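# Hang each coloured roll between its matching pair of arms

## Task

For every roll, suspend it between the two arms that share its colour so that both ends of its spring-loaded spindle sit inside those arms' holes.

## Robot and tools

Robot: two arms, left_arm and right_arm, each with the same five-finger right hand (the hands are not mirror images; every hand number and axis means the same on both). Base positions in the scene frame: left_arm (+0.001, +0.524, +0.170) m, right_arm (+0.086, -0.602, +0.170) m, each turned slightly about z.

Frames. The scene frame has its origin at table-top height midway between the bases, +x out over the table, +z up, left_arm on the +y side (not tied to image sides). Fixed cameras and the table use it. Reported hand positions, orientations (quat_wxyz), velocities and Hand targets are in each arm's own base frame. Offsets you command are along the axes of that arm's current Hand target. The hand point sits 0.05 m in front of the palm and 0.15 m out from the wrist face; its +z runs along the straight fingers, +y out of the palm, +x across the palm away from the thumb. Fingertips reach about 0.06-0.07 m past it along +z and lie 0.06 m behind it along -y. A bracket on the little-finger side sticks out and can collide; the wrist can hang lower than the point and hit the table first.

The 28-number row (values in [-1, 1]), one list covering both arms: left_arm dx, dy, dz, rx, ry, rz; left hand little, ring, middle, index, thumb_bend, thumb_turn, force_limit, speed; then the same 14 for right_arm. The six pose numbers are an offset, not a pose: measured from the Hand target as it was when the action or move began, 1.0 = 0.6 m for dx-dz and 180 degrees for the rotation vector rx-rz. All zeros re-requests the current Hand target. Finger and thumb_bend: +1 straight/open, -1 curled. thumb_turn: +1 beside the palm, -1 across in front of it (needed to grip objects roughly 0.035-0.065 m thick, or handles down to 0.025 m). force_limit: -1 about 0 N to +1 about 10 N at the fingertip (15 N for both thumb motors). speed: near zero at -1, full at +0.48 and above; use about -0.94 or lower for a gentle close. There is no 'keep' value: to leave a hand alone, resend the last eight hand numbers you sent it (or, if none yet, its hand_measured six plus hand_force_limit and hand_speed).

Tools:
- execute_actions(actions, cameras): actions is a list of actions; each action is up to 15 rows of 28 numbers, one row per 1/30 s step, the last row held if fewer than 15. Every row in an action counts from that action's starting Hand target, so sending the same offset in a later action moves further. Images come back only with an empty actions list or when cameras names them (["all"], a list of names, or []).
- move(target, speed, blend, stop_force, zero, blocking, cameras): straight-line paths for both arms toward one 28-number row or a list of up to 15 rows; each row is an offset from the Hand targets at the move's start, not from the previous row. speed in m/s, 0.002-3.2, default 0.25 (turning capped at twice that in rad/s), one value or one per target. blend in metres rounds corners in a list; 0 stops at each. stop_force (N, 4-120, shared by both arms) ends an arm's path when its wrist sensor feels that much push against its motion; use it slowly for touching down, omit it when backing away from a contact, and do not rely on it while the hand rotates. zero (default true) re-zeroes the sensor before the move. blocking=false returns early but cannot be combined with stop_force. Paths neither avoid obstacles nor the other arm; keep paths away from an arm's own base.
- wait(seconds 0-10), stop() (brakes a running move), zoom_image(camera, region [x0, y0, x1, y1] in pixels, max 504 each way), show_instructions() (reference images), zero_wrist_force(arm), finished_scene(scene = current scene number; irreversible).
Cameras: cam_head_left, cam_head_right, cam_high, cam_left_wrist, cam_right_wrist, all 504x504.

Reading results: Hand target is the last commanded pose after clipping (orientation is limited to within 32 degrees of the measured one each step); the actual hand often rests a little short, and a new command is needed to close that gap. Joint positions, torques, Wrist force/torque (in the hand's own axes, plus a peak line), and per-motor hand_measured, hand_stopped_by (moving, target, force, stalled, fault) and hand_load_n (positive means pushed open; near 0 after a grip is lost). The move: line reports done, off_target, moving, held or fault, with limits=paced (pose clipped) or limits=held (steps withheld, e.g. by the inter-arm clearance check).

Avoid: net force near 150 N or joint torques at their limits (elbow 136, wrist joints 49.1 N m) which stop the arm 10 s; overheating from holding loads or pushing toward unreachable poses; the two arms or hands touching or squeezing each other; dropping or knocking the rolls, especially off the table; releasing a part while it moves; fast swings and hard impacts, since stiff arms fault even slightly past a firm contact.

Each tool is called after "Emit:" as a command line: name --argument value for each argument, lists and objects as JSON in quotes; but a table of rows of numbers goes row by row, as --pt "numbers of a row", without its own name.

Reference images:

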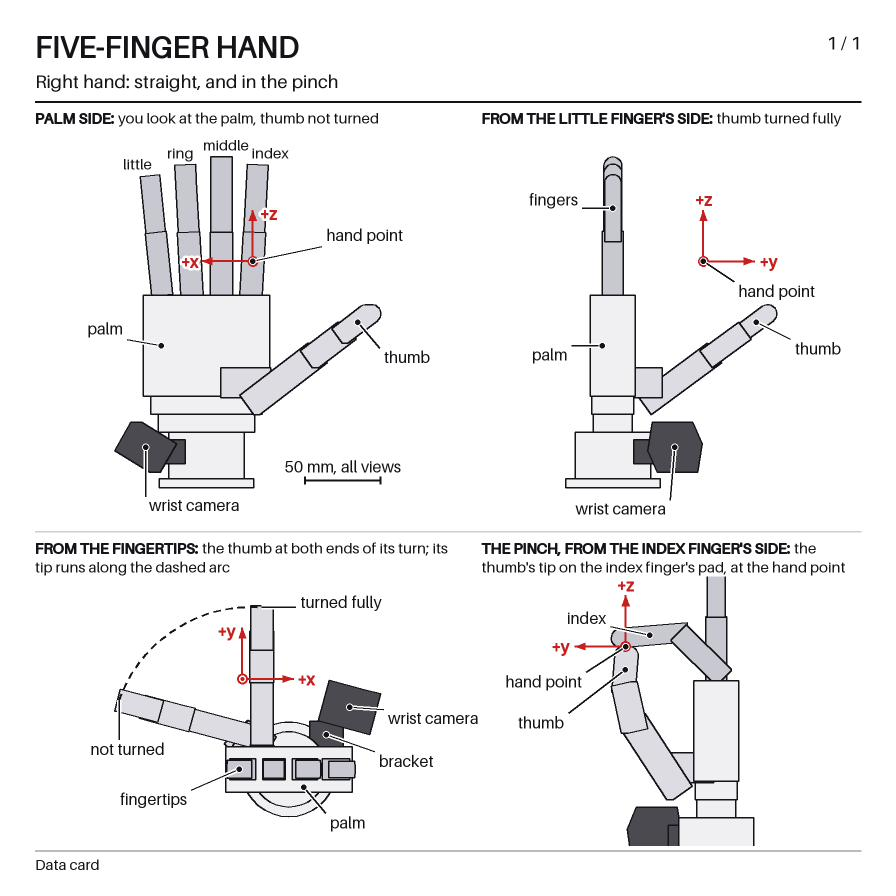

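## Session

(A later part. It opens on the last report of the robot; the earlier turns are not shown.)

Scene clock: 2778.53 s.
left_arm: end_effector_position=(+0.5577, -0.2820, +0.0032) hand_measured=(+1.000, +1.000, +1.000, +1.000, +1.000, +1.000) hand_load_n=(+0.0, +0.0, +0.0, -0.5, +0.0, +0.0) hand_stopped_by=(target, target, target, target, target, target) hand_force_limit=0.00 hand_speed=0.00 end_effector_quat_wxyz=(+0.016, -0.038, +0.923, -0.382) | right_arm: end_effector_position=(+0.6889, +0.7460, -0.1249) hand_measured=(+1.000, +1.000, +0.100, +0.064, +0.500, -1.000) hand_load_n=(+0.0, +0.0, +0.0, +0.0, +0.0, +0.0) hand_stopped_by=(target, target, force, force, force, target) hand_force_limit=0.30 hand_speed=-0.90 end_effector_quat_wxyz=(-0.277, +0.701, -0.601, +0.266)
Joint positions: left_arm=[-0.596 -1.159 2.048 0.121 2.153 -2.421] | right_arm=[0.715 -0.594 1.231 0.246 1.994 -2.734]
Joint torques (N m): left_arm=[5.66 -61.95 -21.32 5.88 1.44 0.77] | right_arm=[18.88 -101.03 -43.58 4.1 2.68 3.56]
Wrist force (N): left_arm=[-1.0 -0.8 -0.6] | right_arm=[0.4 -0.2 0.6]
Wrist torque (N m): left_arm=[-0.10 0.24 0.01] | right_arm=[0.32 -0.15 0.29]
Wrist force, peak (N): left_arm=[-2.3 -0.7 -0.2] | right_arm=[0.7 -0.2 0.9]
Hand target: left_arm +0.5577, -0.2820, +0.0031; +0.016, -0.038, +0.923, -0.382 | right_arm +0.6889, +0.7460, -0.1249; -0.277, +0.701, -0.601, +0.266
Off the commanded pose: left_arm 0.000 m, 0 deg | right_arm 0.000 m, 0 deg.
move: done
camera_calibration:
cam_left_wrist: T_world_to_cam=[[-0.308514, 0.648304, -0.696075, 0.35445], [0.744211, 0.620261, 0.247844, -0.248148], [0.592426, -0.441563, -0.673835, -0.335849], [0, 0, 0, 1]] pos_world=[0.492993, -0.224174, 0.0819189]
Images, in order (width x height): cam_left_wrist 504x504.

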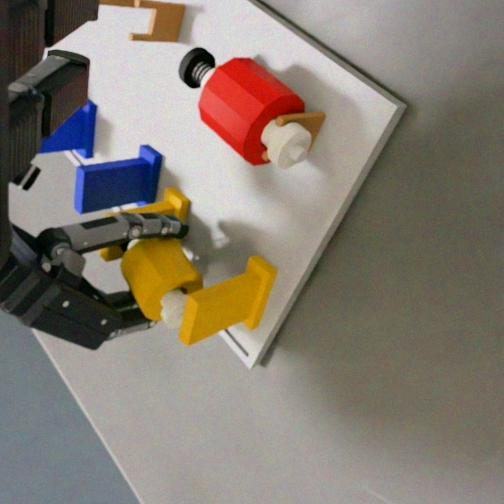

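Emit:
move --target '[-0.2738,0.1128,0.0048,0,0,0,-0.7,-0.7,-0.7,1,1,1,0,0,0,0,0,0,0,0,1,1,-0.2,-0.2,0.2,-1,0.3,-0.9]' --speed 0.15

Emit:
move --target '[-0.0078,-0.0257,0.1433,0.1111,0,0,-0.7,-0.7,-0.7,1,1,1,0,0,0,0,0,0,0,0,1,1,-0.2,-0.2,0.2,-1,0.3,-0.9]' --speed 0.1

Emit:
move --target '[0,0.0022,0.0382,0,0,0,-0.7,-0.7,-0.7,1,1,1,0,0,0,0,0,0,0,0,1,1,-0.2,-0.2,0.2,-1,0.3,-0.9]' --speed 0.03 --stop_force 5

Scene clock: 2815.20 s.
left_arm: end_effector_position=(+0.7176, -0.2227, -0.0467) hand_measured=(-0.700, -0.700, -0.700, +1.000, +1.000, +1.000) hand_load_n=(+0.0, +0.0, +0.0, +0.0, +0.0, +0.0) hand_stopped_by=(target, target, target, target, target, target) hand_force_limit=0.00 hand_speed=0.00 end_effector_quat_wxyz=(+0.016, -0.038, +0.923, -0.382) | right_arm: end_effector_position=(+0.6889, +0.7460, -0.1249) hand_measured=(+1.000, +1.000, +0.100, +0.064, +0.500, -1.000) hand_load_n=(+0.0, +0.0, +0.0, +0.0, +0.0, +0.5) hand_stopped_by=(target, target, force, force, force, target) hand_force_limit=0.30 hand_speed=-0.90 end_effector_quat_wxyz=(-0.277, +0.701, -0.601, +0.266)
Joint positions: left_arm=[-0.376 -0.894 1.732 0.316 2.257 -2.181] | right_arm=[0.715 -0.594 1.231 0.246 1.994 -2.734]
Joint torques (N m): left_arm=[-7.98 -75.84 -26.86 0.31 -1.68 -1.61] | right_arm=[17.88 -102.64 -43.24 3.89 2.96 3.7]
Wrist force (N): left_arm=[-0.7 -1.3 -0.2] | right_arm=[0.3 0.0 0.4]
Wrist torque (N m): left_arm=[-0.19 0.20 0.15] | right_arm=[0.34 -0.13 0.28]
Wrist force, peak (N): left_arm=[-2.3 -0.2 0.0] | right_arm=[0.6 -0.8 0.6]
Hand target: left_arm +0.7176, -0.2227, -0.0467; +0.016, -0.038, +0.923, -0.382 | right_arm +0.6889, +0.7460, -0.1249; -0.277, +0.701, -0.601, +0.266
Off the commanded pose: left_arm 0.000 m, 0 deg | right_arm 0.000 m, 0 deg.
move: done

Scene clock: 2817.40 s.
left_arm: end_effector_position=(+0.7281, -0.2938, -0.0967) hand_measured=(-0.700, -0.700, -0.700, +1.000, +1.000, +1.000) hand_load_n=(+0.0, +0.0, +0.5, +0.0, +0.0, -0.5) hand_stopped_by=(target, target, target, target, target, target) hand_force_limit=0.00 hand_speed=0.00 end_effector_quat_wxyz=(+0.022, -0.035, +0.843, -0.537) | right_arm: end_effector_position=(+0.6889, +0.7460, -0.1249) hand_measured=(+1.000, +1.000, +0.100, +0.064, +0.500, -1.000) hand_load_n=(+0.0, -0.5, +0.0, +0.0, +0.0, +0.0) hand_stopped_by=(target, target, force, force, force, target) hand_force_limit=0.30 hand_speed=-0.90 end_effector_quat_wxyz=(-0.277, +0.701, -0.601, +0.266)
Joint positions: left_arm=[-0.375 -0.807 1.773 -0.153 2.52 -2.432] | right_arm=[0.715 -0.594 1.231 0.246 1.994 -2.734]
Joint torques (N m): left_arm=[-6.18 -93.18 -27.29 1.33 0.22 0.85] | right_arm=[19.01 -101.41 -43.12 3.89 2.98 3.64]
Wrist force (N): left_arm=[-0.8 -1.5 -0.3] | right_arm=[0.7 -0.1 0.7]
Wrist torque (N m): left_arm=[-0.24 0.25 0.07] | right_arm=[0.32 -0.20 0.30]
Wrist force, peak (N): left_arm=[-1.4 -1.7 -0.6] | right_arm=[0.3 -0.1 1.0]
Hand target: left_arm +0.7282, -0.2938, -0.0966; +0.022, -0.035, +0.843, -0.537 | right_arm +0.6889, +0.7460, -0.1249; -0.277, +0.701, -0.601, +0.266
Off the commanded pose: left_arm 0.000 m, 0 deg | right_arm 0.000 m, 0 deg.
move: done

Scene clock: 2819.37 s.
left_arm: end_effector_position=(+0.7299, -0.3139, -0.1075) hand_measured=(-0.700, -0.700, -0.700, +1.000, +1.000, +1.000) hand_load_n=(+0.0, +0.0, +0.0, +0.0, +0.0, +0.0) hand_stopped_by=(target, target, target, target, target, target) hand_force_limit=0.00 hand_speed=0.00 end_effector_quat_wxyz=(+0.022, -0.035, +0.843, -0.537) | right_arm: end_effector_position=(+0.6889, +0.7460, -0.1249) hand_measured=(+1.000, +1.000, +0.100, +0.064, +0.500, -1.000) hand_load_n=(+0.0, +0.0, +0.0, +0.0, +0.0, +0.0) hand_stopped_by=(target, target, force, force, force, target) hand_force_limit=0.30 hand_speed=-0.90 end_effector_quat_wxyz=(-0.277, +0.701, -0.601, +0.266)
Joint positions: left_arm=[-0.402 -0.793 1.767 -0.188 2.501 -2.465] | right_arm=[0.715 -0.594 1.231 0.246 1.994 -2.734]
Joint torques (N m): left_arm=[21.66 -95.34 -14.74 5.23 1.89 2.76] | right_arm=[18.66 -102.39 -43.48 4.12 3.07 3.6]
Wrist force (N): left_arm=[-0.9 -1.3 -0.1] | right_arm=[0.3 -0.1 0.7]
Wrist torque (N m): left_arm=[-0.19 0.28 0.17] | right_arm=[0.32 -0.14 0.28]
Wrist force, peak (N): left_arm=[-1.3 -1.4 -0.4] | right_arm=[0.5 -0.4 1.0]
Hand target: left_arm +0.7299, -0.3139, -0.1075; +0.022, -0.035, +0.843, -0.537 | right_arm +0.6889, +0.7460, -0.1249; -0.277, +0.701, -0.601, +0.266
Off the commanded pose: left_arm 0.000 m, 0 deg | right_arm 0.000 m, 0 deg.
move: done

Emit:
move --target '[0,0.0279,0.0130,0,0,0,-0.7,-0.7,-0.7,1,1,1,0,0,0,0,0,0,0,0,1,1,-0.2,-0.2,0.2,-1,0.3,-0.9]' --speed 0.02 --stop_force 14

Scene clock: 2828.43 s.
left_arm: end_effector_position=(+0.7299, -0.3139, -0.1259) hand_measured=(-0.700, -0.700, -0.700, +1.000, +1.000, +1.000) hand_load_n=(+0.0, +0.0, +0.0, +0.0, +0.0, -0.5) hand_stopped_by=(target, target, target, target, target, target) hand_force_limit=0.00 hand_speed=0.00 end_effector_quat_wxyz=(+0.022, -0.035, +0.843, -0.537) | right_arm: end_effector_position=(+0.6889, +0.7460, -0.1249) hand_measured=(+1.000, +1.000, +0.100, +0.064, +0.500, -1.000) hand_load_n=(-0.5, +0.0, +0.0, +0.5, +0.0, +0.0) hand_stopped_by=(target, target, force, force, force, target) hand_force_limit=0.30 hand_speed=-0.90 end_effector_quat_wxyz=(-0.277, +0.701, -0.601, +0.266)
Joint positions: left_arm=[-0.402 -0.768 1.765 -0.211 2.501 -2.465] | right_arm=[0.715 -0.594 1.231 0.246 1.994 -2.734]
Joint torques (N m): left_arm=[22.61 -96.96 -18.54 5.3 0.68 1.02] | right_arm=[17.56 -103.05 -42.73 3.95 2.91 3.59]
Wrist force (N): left_arm=[-0.7 -1.9 -1.0] | right_arm=[0.4 -0.2 0.8]
Wrist torque (N m): left_arm=[-0.07 0.34 0.19] | right_arm=[0.32 -0.14 0.28]
Wrist force, peak (N): left_arm=[-1.5 -3.4 -2.1] | right_arm=[0.6 -0.5 1.2]
Hand target: left_arm +0.7299, -0.3139, -0.1260; +0.022, -0.035, +0.843, -0.537 | right_arm +0.6889, +0.7460, -0.1249; -0.277, +0.701, -0.601, +0.266
Off the commanded pose: left_arm 0.000 m, 0 deg | right_arm 0.000 m, 0 deg.
move: done

Emit:
move --target '[0,-0.0303,-0.0507,0,0,0,-0.7,-0.7,-0.7,1,1,1,0,0,0,0,0,0,0,0,1,1,-0.2,-0.2,0.2,-1,0.3,-0.9]' --speed 0.06

Emit:
move --target '[0.0078,-0.0247,-0.1440,-0.1111,0,0,1,1,1,1,1,1,0,0,0,0,0,0,0,0,1,1,-0.2,-0.2,0.2,-1,0.3,-0.9]' --speed 0.15

Emit:
move --target '[0.2738,-0.1128,-0.0048,0,0,0,1,1,1,1,1,1,0,0,0,0,0,0,0,0,1,1,-0.2,-0.2,0.2,-1,0.3,-0.9]' --speed 0.15 --cameras '["cam_left_wrist"]'

Emit:
zoom_image --camera "cam_left_wrist" --region '[80, 200, 240, 360]'

Emit:
zoom_image --camera "cam_left_wrist" --region '[140, 270, 220, 350]'

Scene clock: 2839.87 s.
left_arm: end_effector_position=(+0.7282, -0.2939, -0.0965) hand_measured=(-0.700, -0.700, -0.700, +1.000, +1.000, +1.000) hand_load_n=(+0.0, +0.0, +0.0, +0.0, +0.0, +0.0) hand_stopped_by=(target, target, target, target, target, target) hand_force_limit=0.00 hand_speed=0.00 end_effector_quat_wxyz=(+0.022, -0.035, +0.843, -0.537) end_effector_velocity=(+0.001, -0.001, +0.000) end_effector_angular_velocity=(-0.002, -0.002, +0.001) | right_arm: end_effector_position=(+0.6889, +0.7460, -0.1249) hand_measured=(+1.000, +1.000, +0.100, +0.064, +0.500, -1.000) hand_load_n=(+0.0, +0.0, +0.0, +0.5, +0.0, +0.0) hand_stopped_by=(target, target, force, force, force, target) hand_force_limit=0.30 hand_speed=-0.90 end_effector_quat_wxyz=(-0.277, +0.701, -0.601, +0.266)
Joint positions: left_arm=[-0.375 -0.808 1.773 -0.153 2.52 -2.432] | right_arm=[0.715 -0.594 1.231 0.246 1.994 -2.734]
Joint velocities: left_arm=[-0.001 0 0 -0.005 -0.001 -0.003] | right_arm=[within noise]
Joint torques (N m): left_arm=[-17.68 -65.57 -23.54 -1.72 -1.42 -2.82] | right_arm=[18.78 -103.23 -42.71 4.04 2.88 3.6]
Wrist force (N): left_arm=[-0.7 -1.0 -0.3] | right_arm=[0.7 -0.1 0.7]
Wrist torque (N m): left_arm=[-0.15 0.24 0.13] | right_arm=[0.35 -0.19 0.31]
Wrist force, peak (N): left_arm=[-0.7 -2.4 -1.2] | right_arm=[0.8 -0.6 1.1]
Hand target: left_arm +0.7283, -0.2941, -0.0966; +0.022, -0.035, +0.843, -0.537 | right_arm +0.6889, +0.7460, -0.1249; -0.277, +0.701, -0.601, +0.266
Off the commanded pose: left_arm 0.000 m, 0 deg | right_arm 0.000 m, 0 deg.
move: done

Scene clock: 2841.47 s.
left_arm: end_effector_position=(+0.7177, -0.2229, -0.0465) hand_measured=(+1.000, +1.000, +1.000, +1.000, +1.000, +1.000) hand_load_n=(+0.0, +0.0, +0.0, +0.0, +0.0, -0.5) hand_stopped_by=(target, target, target, target, target, target) hand_force_limit=0.00 hand_speed=0.00 end_effector_quat_wxyz=(+0.016, -0.038, +0.923, -0.382) | right_arm: end_effector_position=(+0.6889, +0.7460, -0.1249) hand_measured=(+1.000, +1.000, +0.100, +0.064, +0.500, -1.000) hand_load_n=(+0.0, +0.0, +0.0, +0.0, +0.0, +0.0) hand_stopped_by=(target, target, force, force, force, target) hand_force_limit=0.30 hand_speed=-0.90 end_effector_quat_wxyz=(-0.277, +0.701, -0.601, +0.266)
Joint positions: left_arm=[-0.377 -0.894 1.731 0.316 2.257 -2.181] | right_arm=[0.715 -0.594 1.231 0.246 1.994 -2.734]
Joint torques (N m): left_arm=[0.65 -63.95 -16.19 3.35 -0.43 -1.97] | right_arm=[17.94 -101.84 -42.91 3.82 2.83 3.61]
Wrist force (N): left_arm=[-0.5 -0.9 -0.2] | right_arm=[0.4 -0.2 0.7]
Wrist torque (N m): left_arm=[-0.16 0.16 0.18] | right_arm=[0.32 -0.14 0.29]
Wrist force, peak (N): left_arm=[-0.4 -2.0 -0.6] | right_arm=[0.8 -0.4 1.0]
Hand target: left_arm +0.7176, -0.2227, -0.0466; +0.016, -0.038, +0.923, -0.382 | right_arm +0.6889, +0.7460, -0.1249; -0.277, +0.701, -0.601, +0.266
Off the commanded pose: left_arm 0.000 m, 0 deg | right_arm 0.000 m, 0 deg.
move: done

Scene clock: 2843.10 s.
left_arm: end_effector_position=(+0.5577, -0.2820, +0.0032) hand_measured=(+1.000, +1.000, +1.000, +1.000, +1.000, +1.000) hand_load_n=(+0.0, +0.0, -0.5, +0.0, +0.0, +0.0) hand_stopped_by=(target, target, target, target, target, target) hand_force_limit=0.00 hand_speed=0.00 end_effector_quat_wxyz=(+0.016, -0.038, +0.923, -0.382) | right_arm: end_effector_position=(+0.6889, +0.7460, -0.1249) hand_measured=(+1.000, +1.000, +0.100, +0.064, +0.500, -1.000) hand_load_n=(+0.0, +0.0, +0.0, +0.5, +0.0, +0.0) hand_stopped_by=(target, target, force, force, force, target) hand_force_limit=0.30 hand_speed=-0.90 end_effector_quat_wxyz=(-0.277, +0.701, -0.601, +0.266)
Joint positions: left_arm=[-0.596 -1.159 2.048 0.121 2.153 -2.421] | right_arm=[0.715 -0.594 1.231 0.246 1.994 -2.734]
Joint torques (N m): left_arm=[3.41 -59.67 -21.14 5.58 1.3 0.42] | right_arm=[16.01 -104.37 -43.45 3.94 2.77 3.86]
Wrist force (N): left_arm=[-1.0 -1.3 -0.7] | right_arm=[0.3 -0.6 0.8]
Wrist torque (N m): left_arm=[-0.18 0.24 -0.01] | right_arm=[0.28 -0.13 0.27]
Wrist force, peak (N): left_arm=[-2.2 -0.3 0.0] | right_arm=[0.7 -0.2 1.2]
Hand target: left_arm +0.5577, -0.2820, +0.0032; +0.016, -0.038, +0.923, -0.382 | right_arm +0.6889, +0.7460, -0.1249; -0.277, +0.701, -0.601, +0.266
Off the commanded pose: left_arm 0.000 m, 0 deg | right_arm 0.000 m, 0 deg.
move: done
camera_calibration:
cam_left_wrist: T_world_to_cam=[[-0.308514, 0.648304, -0.696075, 0.35445], [0.744211, 0.620261, 0.247844, -0.248148], [0.592426, -0.441563, -0.673835, -0.335849], [0, 0, 0, 1]] pos_world=[0.492993, -0.224174, 0.0819189]
Images, in order (width x height): cam_left_wrist 504x504.

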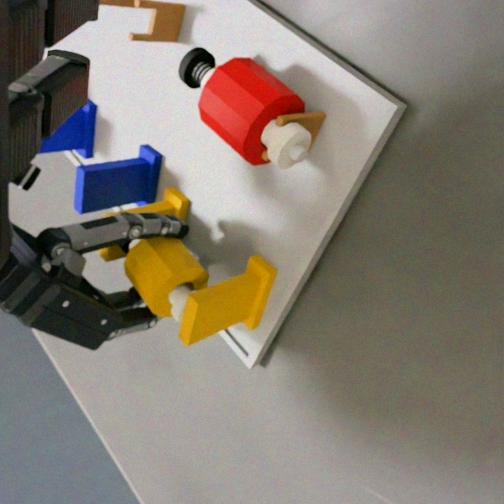

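Scaled by 3.150 from the camera's 504x504 image, which has a finer 720x720 frame.

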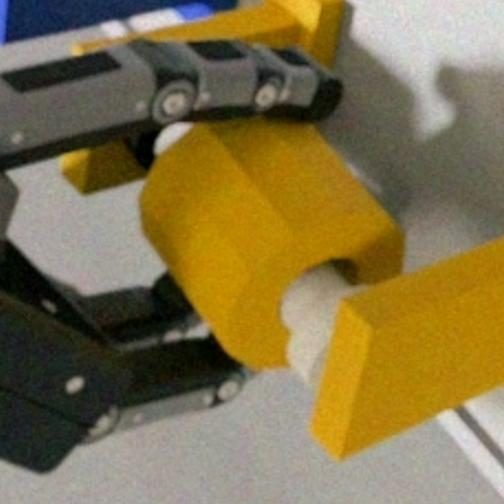

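Scaled by 6.300 from the camera's 504x504 image, which has a finer 720x720 frame.

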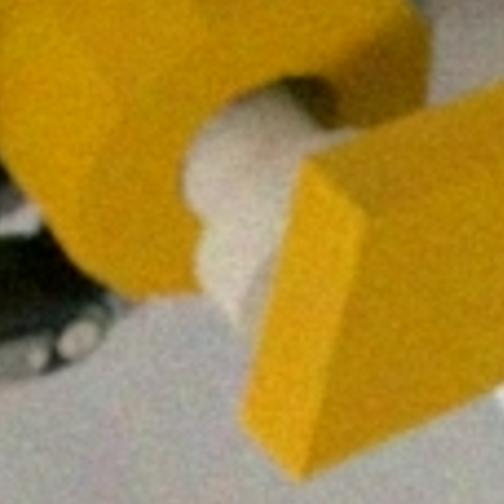

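Emit:
move --target '[0,0,0,0,0,0,1,1,1,1,1,1,0,0,0,0,0,0,0,0,1,1,1,1,1,-1,0.3,-0.2]' --speed 0.1

Emit:
move --target '[0,0,0,0,0,0,1,1,1,1,1,1,0,0,0,0,-0.2,0,0,0,1,1,1,1,1,-1,0.3,-0.2]' --speed 0.1 --cameras '["cam_left_wrist","cam_right_wrist","cam_high"]'

Scene clock: 2877.67 s.
left_arm: end_effector_position=(+0.5577, -0.2820, +0.0032) hand_measured=(+1.000, +1.000, +1.000, +1.000, +1.000, +1.000) hand_load_n=(+0.0, +0.0, +0.0, +0.0, +0.0, +0.0) hand_stopped_by=(target, target, target, target, target, target) hand_force_limit=0.00 hand_speed=0.00 end_effector_quat_wxyz=(+0.016, -0.038, +0.923, -0.382) | right_arm: end_effector_position=(+0.6889, +0.7460, -0.1249) hand_measured=(+1.000, +1.000, +1.000, +1.000, +1.000, -1.000) hand_load_n=(+0.0, +0.0, +0.0, +0.0, +0.0, +0.0) hand_stopped_by=(target, target, target, target, target, target) hand_force_limit=0.30 hand_speed=-0.20 end_effector_quat_wxyz=(-0.277, +0.701, -0.601, +0.266)
Joint positions: left_arm=[-0.596 -1.159 2.048 0.121 2.153 -2.421] | right_arm=[0.715 -0.594 1.231 0.246 1.994 -2.734]
Joint torques (N m): left_arm=[21.08 -60.98 -17.16 5.94 2.29 -1.81] | right_arm=[17.85 -104.65 -41.73 3.72 3.05 3.54]
Wrist force (N): left_arm=[-1.1 -0.9 -0.5] | right_arm=[0.7 -0.2 0.5]
Wrist torque (N m): left_arm=[-0.12 0.25 0.01] | right_arm=[0.32 -0.19 0.30]
Wrist force, peak (N): left_arm=[-1.6 -1.1 -0.9] | right_arm=[0.8 -0.7 0.9]
Hand target: left_arm +0.5577, -0.2820, +0.0032; +0.016, -0.038, +0.923, -0.382 | right_arm +0.6889, +0.7460, -0.1249; -0.277, +0.701, -0.601, +0.266
Off the commanded pose: left_arm 0.000 m, 0 deg | right_arm 0.000 m, 0 deg.
move: done

Scene clock: 2879.20 s.
left_arm: end_effector_position=(+0.5577, -0.2820, +0.0032) hand_measured=(+1.000, +1.000, +1.000, +1.000, +1.000, +1.000) hand_load_n=(+0.0, +0.0, -0.5, +0.0, +0.0, +0.0) hand_stopped_by=(target, target, target, target, target, target) hand_force_limit=0.00 hand_speed=0.00 end_effector_quat_wxyz=(+0.016, -0.038, +0.923, -0.382) | right_arm: end_effector_position=(+0.6040, +0.7377, -0.0404) hand_measured=(+1.000, +1.000, +1.000, +1.000, +1.000, -1.000) hand_load_n=(+0.0, +0.0, +0.0, +0.0, +0.0, +0.0) hand_stopped_by=(target, target, target, target, target, target) hand_force_limit=0.30 hand_speed=-0.20 end_effector_quat_wxyz=(-0.277, +0.701, -0.601, +0.266)
Joint positions: left_arm=[-0.596 -1.159 2.048 0.121 2.153 -2.421] | right_arm=[0.776 -0.752 1.376 0.283 2.032 -2.681]
Joint torques (N m): left_arm=[23.84 -60.39 -17.79 5.5 1.93 -1.74] | right_arm=[-18.37 -94.26 -42.98 0.5 -0.46 -2.78]
Wrist force (N): left_arm=[-1.0 -0.7 -0.8] | right_arm=[0.8 -0.9 0.1]
Wrist torque (N m): left_arm=[-0.08 0.24 0.02] | right_arm=[0.14 -0.21 0.06]
Wrist force, peak (N): left_arm=[-1.7 -1.0 -0.9] | right_arm=[0.8 -0.9 -1.3]
Hand target: left_arm +0.5577, -0.2820, +0.0032; +0.016, -0.038, +0.923, -0.382 | right_arm +0.6042, +0.7377, -0.0403; -0.277, +0.701, -0.601, +0.266
Off the commanded pose: left_arm 0.000 m, 0 deg | right_arm 0.000 m, 0 deg.
move: done
camera_calibration:
cam_left_wrist: T_world_to_cam=[[-0.308712, 0.648296, -0.695995, 0.354509], [0.744193, 0.62033, 0.247726, -0.248039], [0.592346, -0.441479, -0.67396, -0.33572], [0, 0, 0, 1]] pos_world=[0.492892, -0.224174, 0.0819199]
cam_right_wrist: T_world_to_cam=[[-0.64094, -0.350346, -0.682974, 0.62007], [-0.668958, 0.69128, 0.273179, -0.109448], [0.376419, 0.631972, -0.677436, -0.610048], [0, 0, 0, 1]] pos_world=[0.553846, 0.678432, 0.0401219]
Images, in order (width x height): cam_high 504x504, cam_left_wrist 504x504, cam_right_wrist 504x504.

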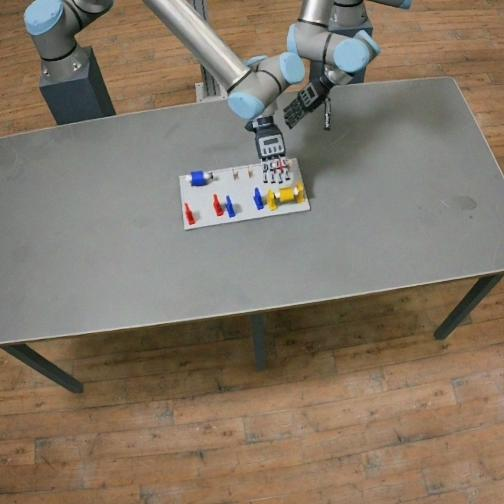

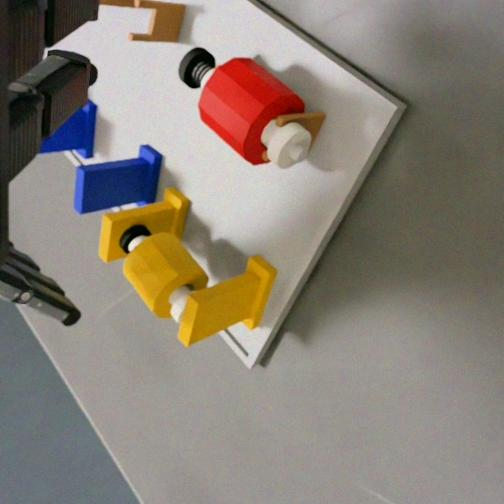

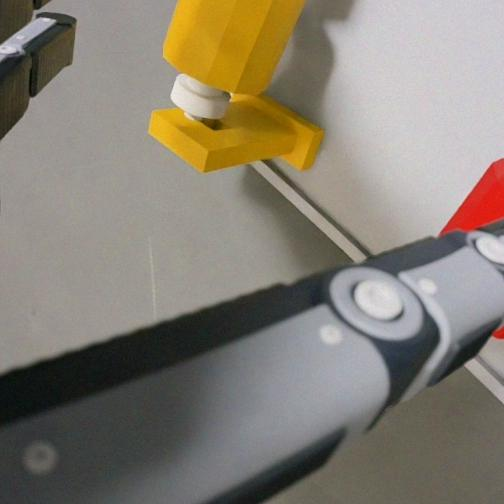

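Emit:
zoom_image --camera "cam_right_wrist" --region '[130, 40, 330, 200]'

Emit:
zoom_image --camera "cam_left_wrist" --region '[80, 180, 240, 360]'

Scaled by 2.520 from the camera's 504x504 image, which has a finer 720x720 frame.

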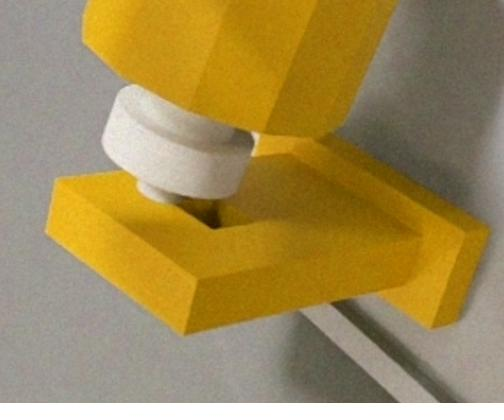

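Scaled by 2.800 from the camera's 504x504 image, which has a finer 720x720 frame.

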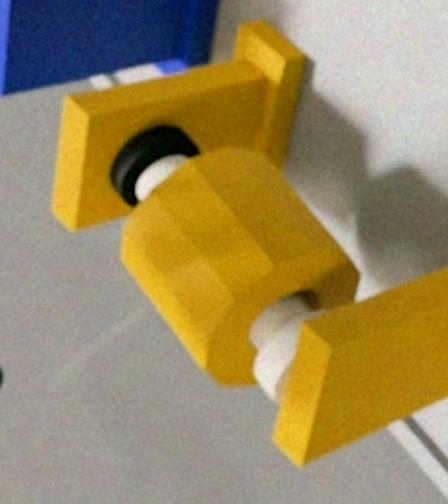

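Emit:
zoom_image --camera "cam_right_wrist" --region '[160, 70, 240, 150]'

Scaled by 6.300 from the camera's 504x504 image, which has a finer 720x720 frame.

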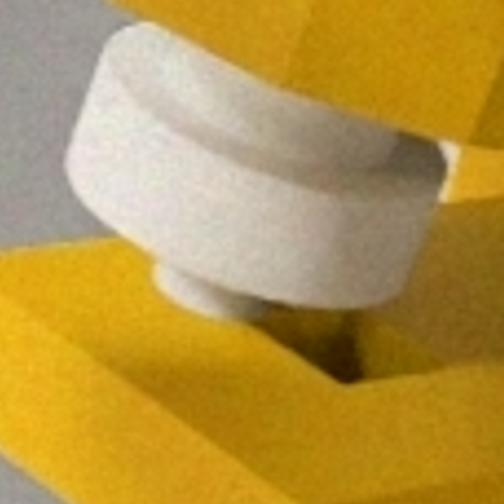

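Emit:
move --target '[0,0,-0.1,0,0,0,1,1,1,1,1,1,0,0,0,0,0,0,0,0,-0.7,-0.7,-0.7,1,1,-1,0.3,-0.2]' --speed 0.1 --cameras '["cam_left_wrist","cam_right_wrist"]'

Scene clock: 2965.23 s.
left_arm: end_effector_position=(+0.5542, -0.2396, +0.0456) hand_measured=(+1.000, +1.000, +1.000, +1.000, +1.000, +1.000) hand_load_n=(+0.0, +0.0, +0.0, +0.0, +0.0, +0.0) hand_stopped_by=(target, target, target, target, target, target) hand_force_limit=0.00 hand_speed=0.00 end_effector_quat_wxyz=(+0.016, -0.038, +0.923, -0.382) | right_arm: end_effector_position=(+0.6042, +0.7377, -0.0403) hand_measured=(-0.700, -0.700, -0.700, +1.000, +1.000, -1.000) hand_load_n=(+0.0, +0.0, +0.5, +0.0, +0.0, +0.0) hand_stopped_by=(target, target, target, target, target, target) hand_force_limit=0.30 hand_speed=-0.20 end_effector_quat_wxyz=(-0.277, +0.701, -0.601, +0.266)
Joint positions: left_arm=[-0.528 -1.226 2.053 0.224 2.188 -2.35] | right_arm=[0.775 -0.752 1.375 0.283 2.032 -2.681]
Joint torques (N m): left_arm=[-14.21 -43.35 -31.6 0.66 -1.61 -2.1] | right_arm=[-17.9 -107.28 -37.36 3.93 1.45 -3.18]
Wrist force (N): left_arm=[-0.8 -1.2 -0.5] | right_arm=[0.7 -0.6 0.3]
Wrist torque (N m): left_arm=[-0.18 0.22 0.17] | right_arm=[0.18 -0.19 0.12]
Wrist force, peak (N): left_arm=[-1.4 -1.0 -1.4] | right_arm=[1.2 -1.2 -0.1]
Hand target: left_arm +0.5542, -0.2397, +0.0456; +0.016, -0.038, +0.923, -0.382 | right_arm +0.6042, +0.7377, -0.0403; -0.277, +0.701, -0.601, +0.266
Off the commanded pose: left_arm 0.000 m, 0 deg | right_arm 0.000 m, 0 deg.
move: done
camera_calibration:
cam_left_wrist: T_world_to_cam=[[-0.308717, 0.648263, -0.696023, 0.355521], [0.744139, 0.620383, 0.247755, -0.282231], [0.592411, -0.441452, -0.673921, -0.286317], [0, 0, 0, 1]] pos_world=[0.489392, -0.181775, 0.12442]
cam_right_wrist: T_world_to_cam=[[-0.64081, -0.35031, -0.683115, 0.620176], [-0.669034, 0.691225, 0.273132, -0.10926], [0.376506, 0.632053, -0.677313, -0.610164], [0, 0, 0, 1]] pos_world=[0.554046, 0.678432, 0.0402223]
Images, in order (width x height): cam_left_wrist 504x504, cam_right_wrist 504x504.

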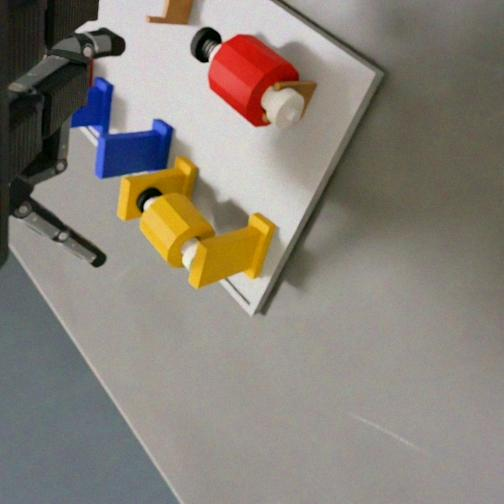

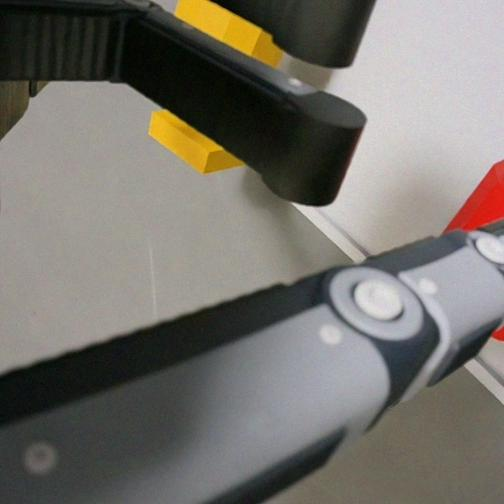

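Emit:
move --target '[0,0,0,0,0,0,1,1,1,1,1,1,0,0,-0.0558,-0.0018,0.1297,0,0,0,-0.7,-0.7,-0.7,1,1,-1,0.3,-0.2]' --speed 0.06 --stop_force 6 --cameras '["cam_left_wrist","cam_high"]'

Emit:
zoom_image --camera "cam_left_wrist" --region '[80, 100, 280, 300]'

Emit:
zoom_image --camera "cam_high" --region '[245, 150, 325, 230]'

Scene clock: 2975.03 s.
left_arm: end_effector_position=(+0.5542, -0.2397, +0.0456) hand_measured=(+1.000, +1.000, +1.000, +1.000, +1.000, +1.000) hand_load_n=(+0.0, -0.5, +0.0, +0.0, +0.0, +0.0) hand_stopped_by=(target, target, target, target, target, target) hand_force_limit=0.00 hand_speed=0.00 end_effector_quat_wxyz=(+0.016, -0.038, +0.923, -0.382) | right_arm: end_effector_position=(+0.6554, +0.7763, -0.0958) hand_measured=(-0.700, -0.700, -0.700, +1.000, +1.000, -1.000) hand_load_n=(+0.0, +0.0, +0.0, -0.5, +0.0, +0.0) hand_stopped_by=(target, target, target, target, target, target) hand_force_limit=0.30 hand_speed=-0.20 end_effector_quat_wxyz=(-0.277, +0.701, -0.601, +0.266)
Joint positions: left_arm=[-0.528 -1.226 2.053 0.224 2.188 -2.35] | right_arm=[0.766 -0.613 1.212 0.303 2.026 -2.69]
Joint torques (N m): left_arm=[-18.42 -37.91 -32.47 3.02 -1.69 -2.39] | right_arm=[8.04 -125.29 -23.88 0.37 1.96 2.13]
Wrist force (N): left_arm=[-1.0 -1.0 -0.3] | right_arm=[0.9 -0.1 -0.2]
Wrist torque (N m): left_arm=[-0.17 0.24 0.16] | right_arm=[0.35 -0.15 0.40]
Wrist force, peak (N): left_arm=[-1.7 -1.2 -0.2] | right_arm=[1.4 -0.8 -0.3]
Hand target: left_arm +0.5542, -0.2397, +0.0456; +0.016, -0.038, +0.923, -0.382 | right_arm +0.6553, +0.7764, -0.0958; -0.277, +0.701, -0.601, +0.266
Off the commanded pose: left_arm 0.000 m, 0 deg | right_arm 0.000 m, 0 deg.
move: done
camera_calibration:
cam_left_wrist: T_world_to_cam=[[-0.308663, 0.648336, -0.69598, 0.355567], [0.744213, 0.620288, 0.247771, -0.282225], [0.592347, -0.441479, -0.67396, -0.28633], [0, 0, 0, 1]] pos_world=[0.489392, -0.181874, 0.12442]
Images, in order (width x height): cam_high 504x504, cam_left_wrist 504x504.

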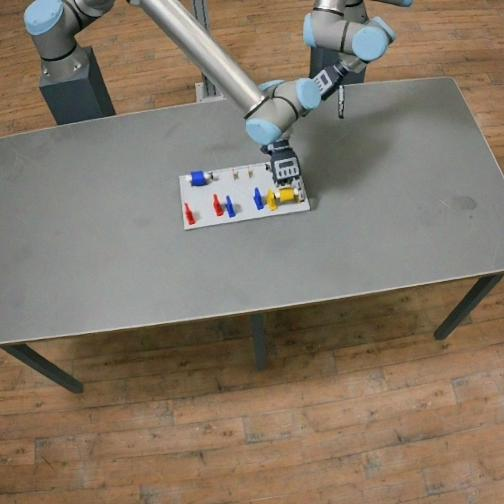

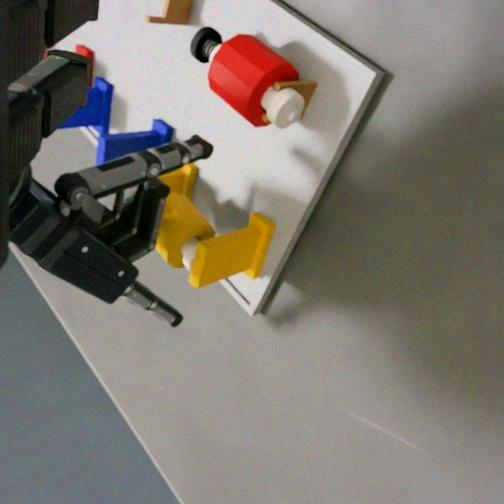

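Scaled by 2.520 from the camera's 504x504 image, which has a finer 720x720 frame.

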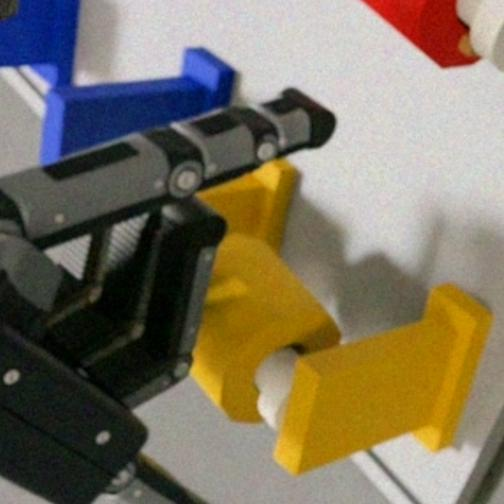

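Scaled by 6.300 from the camera's 504x504 image, which has a finer 720x720 frame.

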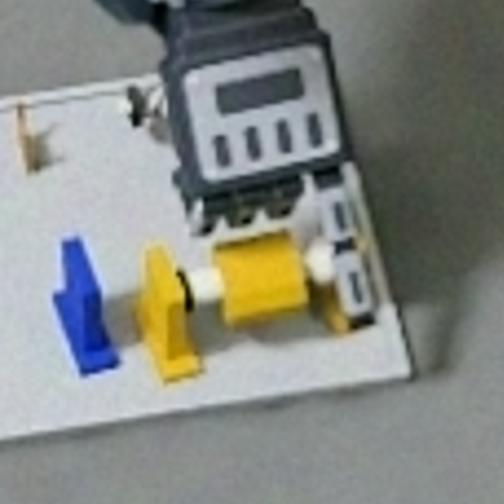

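Emit:
zoom_image --camera "cam_left_wrist" --region '[120, 210, 240, 330]'

Emit:
zoom_image --camera "cam_high" --region '[280, 175, 310, 205]'

Scaled by 4.200 from the camera's 504x504 image, which has a finer 720x720 frame.

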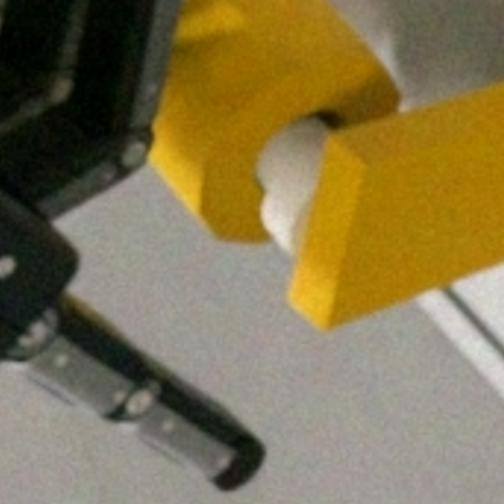

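Scaled by 16.800 from the camera's 504x504 image, which has a finer 720x720 frame.

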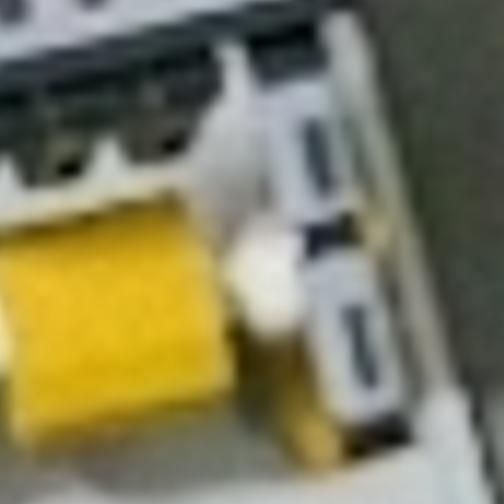

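Emit:
move --target '[0,0,0,0,0,0,1,1,1,1,1,1,0,0,0.01,0,0,0,0,0,-0.7,-0.7,-0.7,1,1,-1,0.3,-0.2]' --speed 0.06 --cameras '["cam_left_wrist","cam_high"]'

Emit:
zoom_image --camera "cam_high" --region '[280, 175, 310, 205]'

Emit:
zoom_image --camera "cam_left_wrist" --region '[120, 210, 240, 330]'

Scene clock: 3050.77 s.
left_arm: end_effector_position=(+0.5542, -0.2397, +0.0456) hand_measured=(+1.000, +1.000, +1.000, +1.000, +1.000, +1.000) hand_load_n=(+0.0, +0.0, +0.0, +0.0, +0.0, +0.0) hand_stopped_by=(target, target, target, target, target, target) hand_force_limit=0.00 hand_speed=0.00 end_effector_quat_wxyz=(+0.016, -0.038, +0.923, -0.382) | right_arm: end_effector_position=(+0.6561, +0.7703, -0.0956) hand_measured=(-0.700, -0.700, -0.700, +1.000, +1.000, -1.000) hand_load_n=(+0.0, +0.0, +0.0, +0.0, +0.0, +0.0) hand_stopped_by=(target, target, target, target, target, target) hand_force_limit=0.30 hand_speed=-0.20 end_effector_quat_wxyz=(-0.277, +0.701, -0.601, +0.266)
Joint positions: left_arm=[-0.528 -1.226 2.053 0.224 2.188 -2.35] | right_arm=[0.76 -0.62 1.226 0.295 2.023 -2.695]
Joint torques (N m): left_arm=[-15.47 -40.94 -31.62 4.39 -1.96 -2.6] | right_arm=[-4.2 -108.51 -42.09 2.98 0.27 -1.47]
Wrist force (N): left_arm=[-0.9 -1.1 -0.8] | right_arm=[0.7 0.1 0.3]
Wrist torque (N m): left_arm=[-0.15 0.24 0.17] | right_arm=[0.35 -0.15 0.38]
Wrist force, peak (N): left_arm=[-1.0 -1.7 0.0] | right_arm=[1.2 0.1 -0.4]
Hand target: left_arm +0.5542, -0.2397, +0.0456; +0.016, -0.038, +0.923, -0.382 | right_arm +0.6561, +0.7704, -0.0955; -0.277, +0.701, -0.601, +0.266
Off the commanded pose: left_arm 0.000 m, 0 deg | right_arm 0.000 m, 0 deg.
move: done
camera_calibration:
cam_left_wrist: T_world_to_cam=[[-0.308663, 0.648336, -0.69598, 0.355567], [0.744213, 0.620288, 0.247771, -0.282225], [0.592347, -0.441479, -0.67396, -0.28633], [0, 0, 0, 1]] pos_world=[0.489392, -0.181874, 0.12442]
Images, in order (width x height): cam_high 504x504, cam_left_wrist 504x504.

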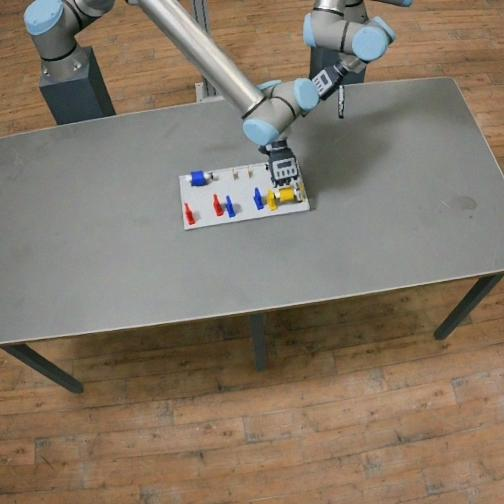

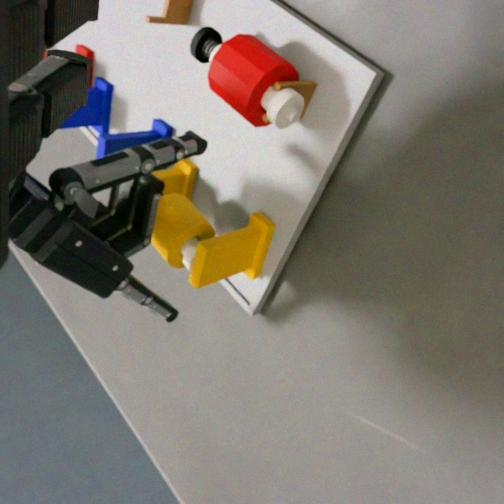

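Scaled by 16.800 from the camera's 504x504 image, which has a finer 720x720 frame.

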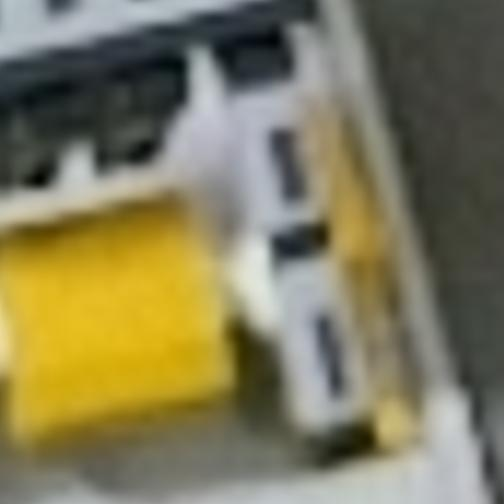

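Scaled by 4.200 from the camera's 504x504 image, which has a finer 720x720 frame.

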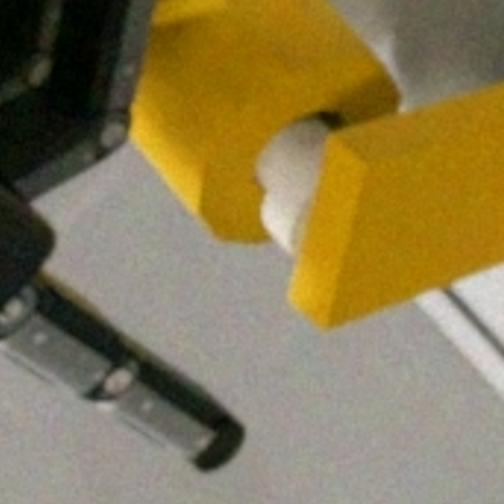

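Emit:
move --target '[0,0,0,0,0,0,1,1,1,1,1,1,0,0,0,0.0533,0,0,0,0,-0.7,-0.7,-0.7,1,1,-1,0.3,-0.2]' --speed 0.02 --stop_force 6 --cameras '["cam_left_wrist","cam_high"]'

Emit:
zoom_image --camera "cam_left_wrist" --region '[120, 210, 240, 330]'

Emit:
zoom_image --camera "cam_high" --region '[280, 175, 310, 205]'

Scene clock: 3063.17 s.
left_arm: end_effector_position=(+0.5542, -0.2397, +0.0456) hand_measured=(+1.000, +1.000, +1.000, +1.000, +1.000, +1.000) hand_load_n=(+0.0, -0.5, +0.0, +0.0, +0.0, -0.5) hand_stopped_by=(target, target, target, target, target, target) hand_force_limit=0.00 hand_speed=0.00 end_effector_quat_wxyz=(+0.016, -0.038, +0.923, -0.382) | right_arm: end_effector_position=(+0.6338, +0.7665, -0.1182) hand_measured=(-0.700, -0.700, -0.700, +1.000, +0.998, -1.000) hand_load_n=(+0.0, +0.0, +0.0, +0.0, -7.5, +0.0) hand_stopped_by=(target, target, target, target, target, target) hand_force_limit=0.30 hand_speed=-0.20 end_effector_quat_wxyz=(-0.277, +0.701, -0.601, +0.266)
Joint positions: left_arm=[-0.528 -1.226 2.053 0.224 2.188 -2.35] | right_arm=[0.775 -0.618 1.273 0.252 2.032 -2.682]
Joint torques (N m): left_arm=[-16.04 -40.68 -32.08 4.49 -1.75 -2.34] | right_arm=[5.61 -99.43 -37.8 6.16 1.2 1.37]
Wrist force (N): left_arm=[-1.1 -1.1 -0.4] | right_arm=[0.0 -6.0 2.7]
Wrist torque (N m): left_arm=[-0.17 0.25 0.15] | right_arm=[0.35 -0.18 -0.01]
Wrist force, peak (N): left_arm=[-1.4 -1.5 -0.3] | right_arm=[0.1 -6.7 2.7]
Hand target: left_arm +0.5542, -0.2397, +0.0456; +0.016, -0.038, +0.923, -0.382 | right_arm +0.6339, +0.7665, -0.1182; -0.277, +0.701, -0.601, +0.266
Off the commanded pose: left_arm 0.000 m, 0 deg | right_arm 0.000 m, 0 deg.
move: contact (right_arm)
camera_calibration:
cam_left_wrist: T_world_to_cam=[[-0.308663, 0.648336, -0.69598, 0.355567], [0.744213, 0.620288, 0.247771, -0.282225], [0.592347, -0.441479, -0.67396, -0.28633], [0, 0, 0, 1]] pos_world=[0.489392, -0.181874, 0.12442]
Images, in order (width x height): cam_high 504x504, cam_left_wrist 504x504.

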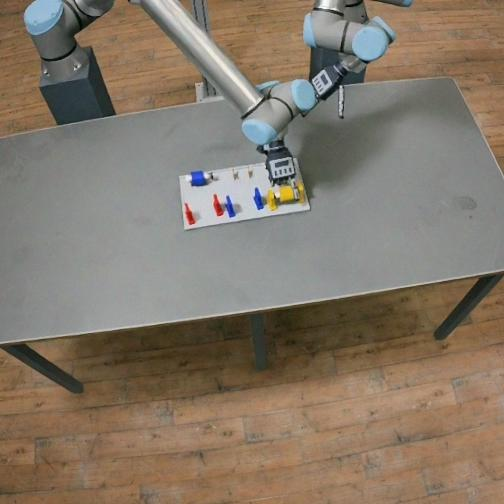

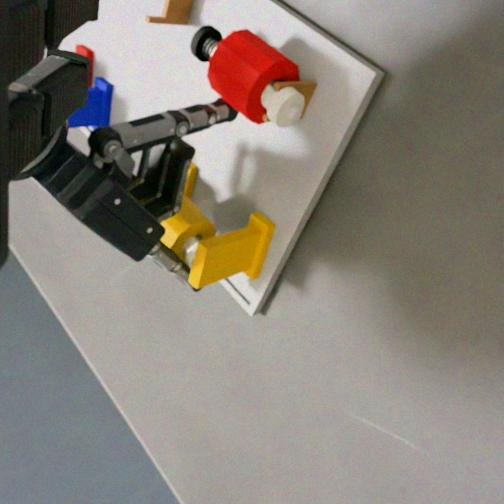

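Scaled by 4.200 from the camera's 504x504 image, which has a finer 720x720 frame.

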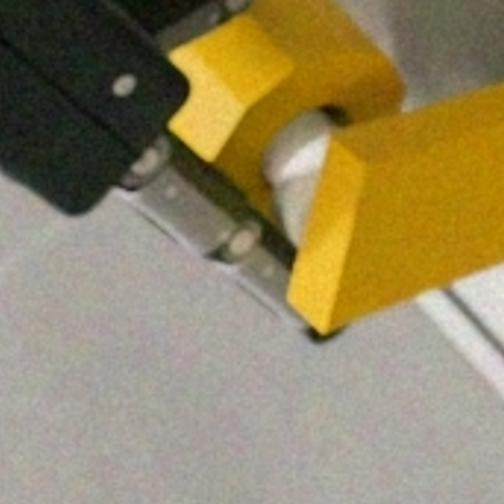

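Scaled by 16.800 from the camera's 504x504 image, which has a finer 720x720 frame.

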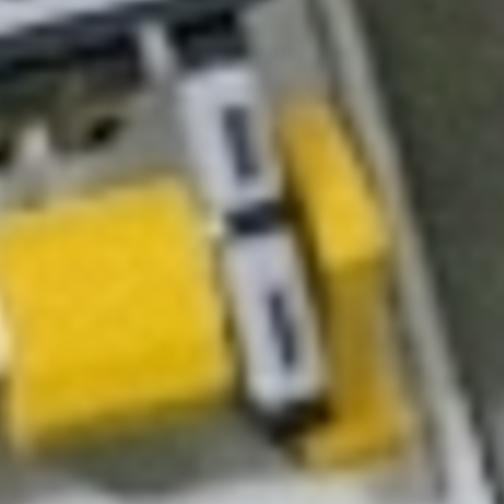

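Emit:
move --target '[0,0,0,0,0,0,1,1,1,1,1,1,0,0,0,-0.02,0,0,0,0,-0.7,-0.7,-0.7,1,1,-1,0.3,-0.2]' --speed 0.04

Emit:
move --target '[0,0,0,0,0,0,1,1,1,1,1,1,0,0,0,0,0,0,0,0,-0.7,-0.7,-0.7,1,1,1,0.3,-0.2]' --speed 0.04 --cameras '["cam_left_wrist"]'

Emit:
zoom_image --camera "cam_left_wrist" --region '[120, 210, 240, 330]'

Scene clock: 3080.90 s.
left_arm: end_effector_position=(+0.5542, -0.2397, +0.0456) hand_measured=(+1.000, +1.000, +1.000, +1.000, +1.000, +1.000) hand_load_n=(+0.0, +0.0, +0.0, +0.0, +0.0, +0.0) hand_stopped_by=(target, target, target, target, target, target) hand_force_limit=0.00 hand_speed=0.00 end_effector_quat_wxyz=(+0.016, -0.038, +0.923, -0.382) | right_arm: end_effector_position=(+0.6424, +0.7680, -0.1095) hand_measured=(-0.700, -0.700, -0.700, +1.000, +1.000, -1.000) hand_load_n=(+0.0, +0.0, +0.5, +0.0, +0.0, +0.0) hand_stopped_by=(target, target, target, target, target, target) hand_force_limit=0.30 hand_speed=-0.20 end_effector_quat_wxyz=(-0.277, +0.701, -0.601, +0.266)
Joint positions: left_arm=[-0.528 -1.226 2.053 0.224 2.188 -2.35] | right_arm=[0.769 -0.619 1.255 0.268 2.028 -2.687]
Joint torques (N m): left_arm=[-15.64 -41.15 -31.74 4.1 -1.47 -2.73] | right_arm=[0.75 -119.39 -22.86 0.41 0.52 -1.02]
Wrist force (N): left_arm=[-0.8 -0.7 -0.5] | right_arm=[0.8 -0.3 0.0]
Wrist torque (N m): left_arm=[-0.10 0.23 0.17] | right_arm=[0.30 -0.16 0.36]
Wrist force, peak (N): left_arm=[-1.5 -1.3 -0.3] | right_arm=[0.8 -6.0 2.6]
Hand target: left_arm +0.5542, -0.2397, +0.0456; +0.016, -0.038, +0.923, -0.382 | right_arm +0.6423, +0.7680, -0.1097; -0.277, +0.701, -0.601, +0.266
Off the commanded pose: left_arm 0.000 m, 0 deg | right_arm 0.000 m, 0 deg.
move: done

Scene clock: 3082.47 s.
left_arm: end_effector_position=(+0.5542, -0.2397, +0.0456) hand_measured=(+1.000, +1.000, +1.000, +1.000, +1.000, +1.000) hand_load_n=(+0.0, +0.0, +0.0, +0.0, +0.0, -0.5) hand_stopped_by=(target, target, target, target, target, target) hand_force_limit=0.00 hand_speed=0.00 end_effector_quat_wxyz=(+0.016, -0.038, +0.923, -0.382) | right_arm: end_effector_position=(+0.6423, +0.7680, -0.1097) hand_measured=(-0.700, -0.700, -0.700, +1.000, +1.000, +1.000) hand_load_n=(+0.0, +0.0, +0.0, +0.0, +0.0, -0.5) hand_stopped_by=(target, target, target, target, target, target) hand_force_limit=0.30 hand_speed=-0.20 end_effector_quat_wxyz=(-0.277, +0.701, -0.601, +0.266)
Joint positions: left_arm=[-0.528 -1.226 2.053 0.224 2.188 -2.35] | right_arm=[0.769 -0.619 1.256 0.267 2.028 -2.687]
Joint torques (N m): left_arm=[-15.74 -40.2 -32.12 3.92 -1.65 -2.38] | right_arm=[18.97 -109.71 -24.25 0.87 2.15 3.73]
Wrist force (N): left_arm=[-1.2 -0.9 -0.3] | right_arm=[1.0 -0.2 0.0]
Wrist torque (N m): left_arm=[-0.14 0.28 0.15] | right_arm=[0.31 -0.20 0.36]
Wrist force, peak (N): left_arm=[-1.2 -1.3 -0.7] | right_arm=[1.2 -0.5 -0.4]
Hand target: left_arm +0.5542, -0.2397, +0.0456; +0.016, -0.038, +0.923, -0.382 | right_arm +0.6423, +0.7680, -0.1097; -0.277, +0.701, -0.601, +0.266
Off the commanded pose: left_arm 0.000 m, 0 deg | right_arm 0.000 m, 0 deg.
move: done
camera_calibration:
cam_left_wrist: T_world_to_cam=[[-0.308663, 0.648336, -0.69598, 0.355567], [0.744213, 0.620288, 0.247771, -0.282225], [0.592347, -0.441479, -0.67396, -0.28633], [0, 0, 0, 1]] pos_world=[0.489392, -0.181874, 0.12442]
Images, in order (width x height): cam_left_wrist 504x504.

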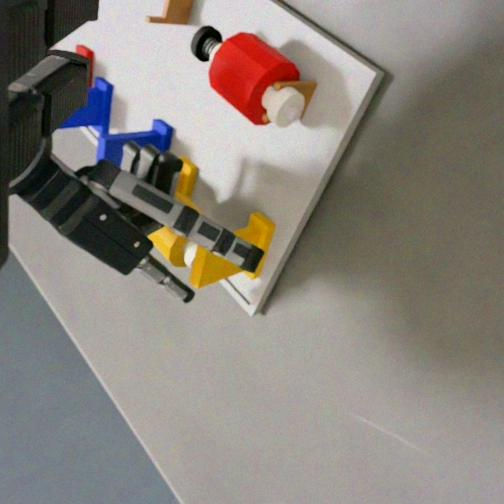

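Scaled by 4.200 from the camera's 504x504 image, which has a finer 720x720 frame.

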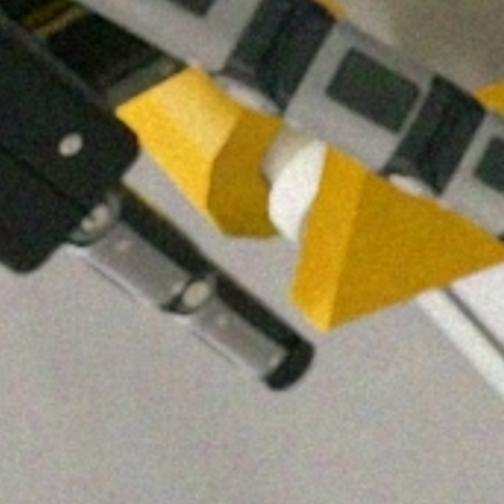

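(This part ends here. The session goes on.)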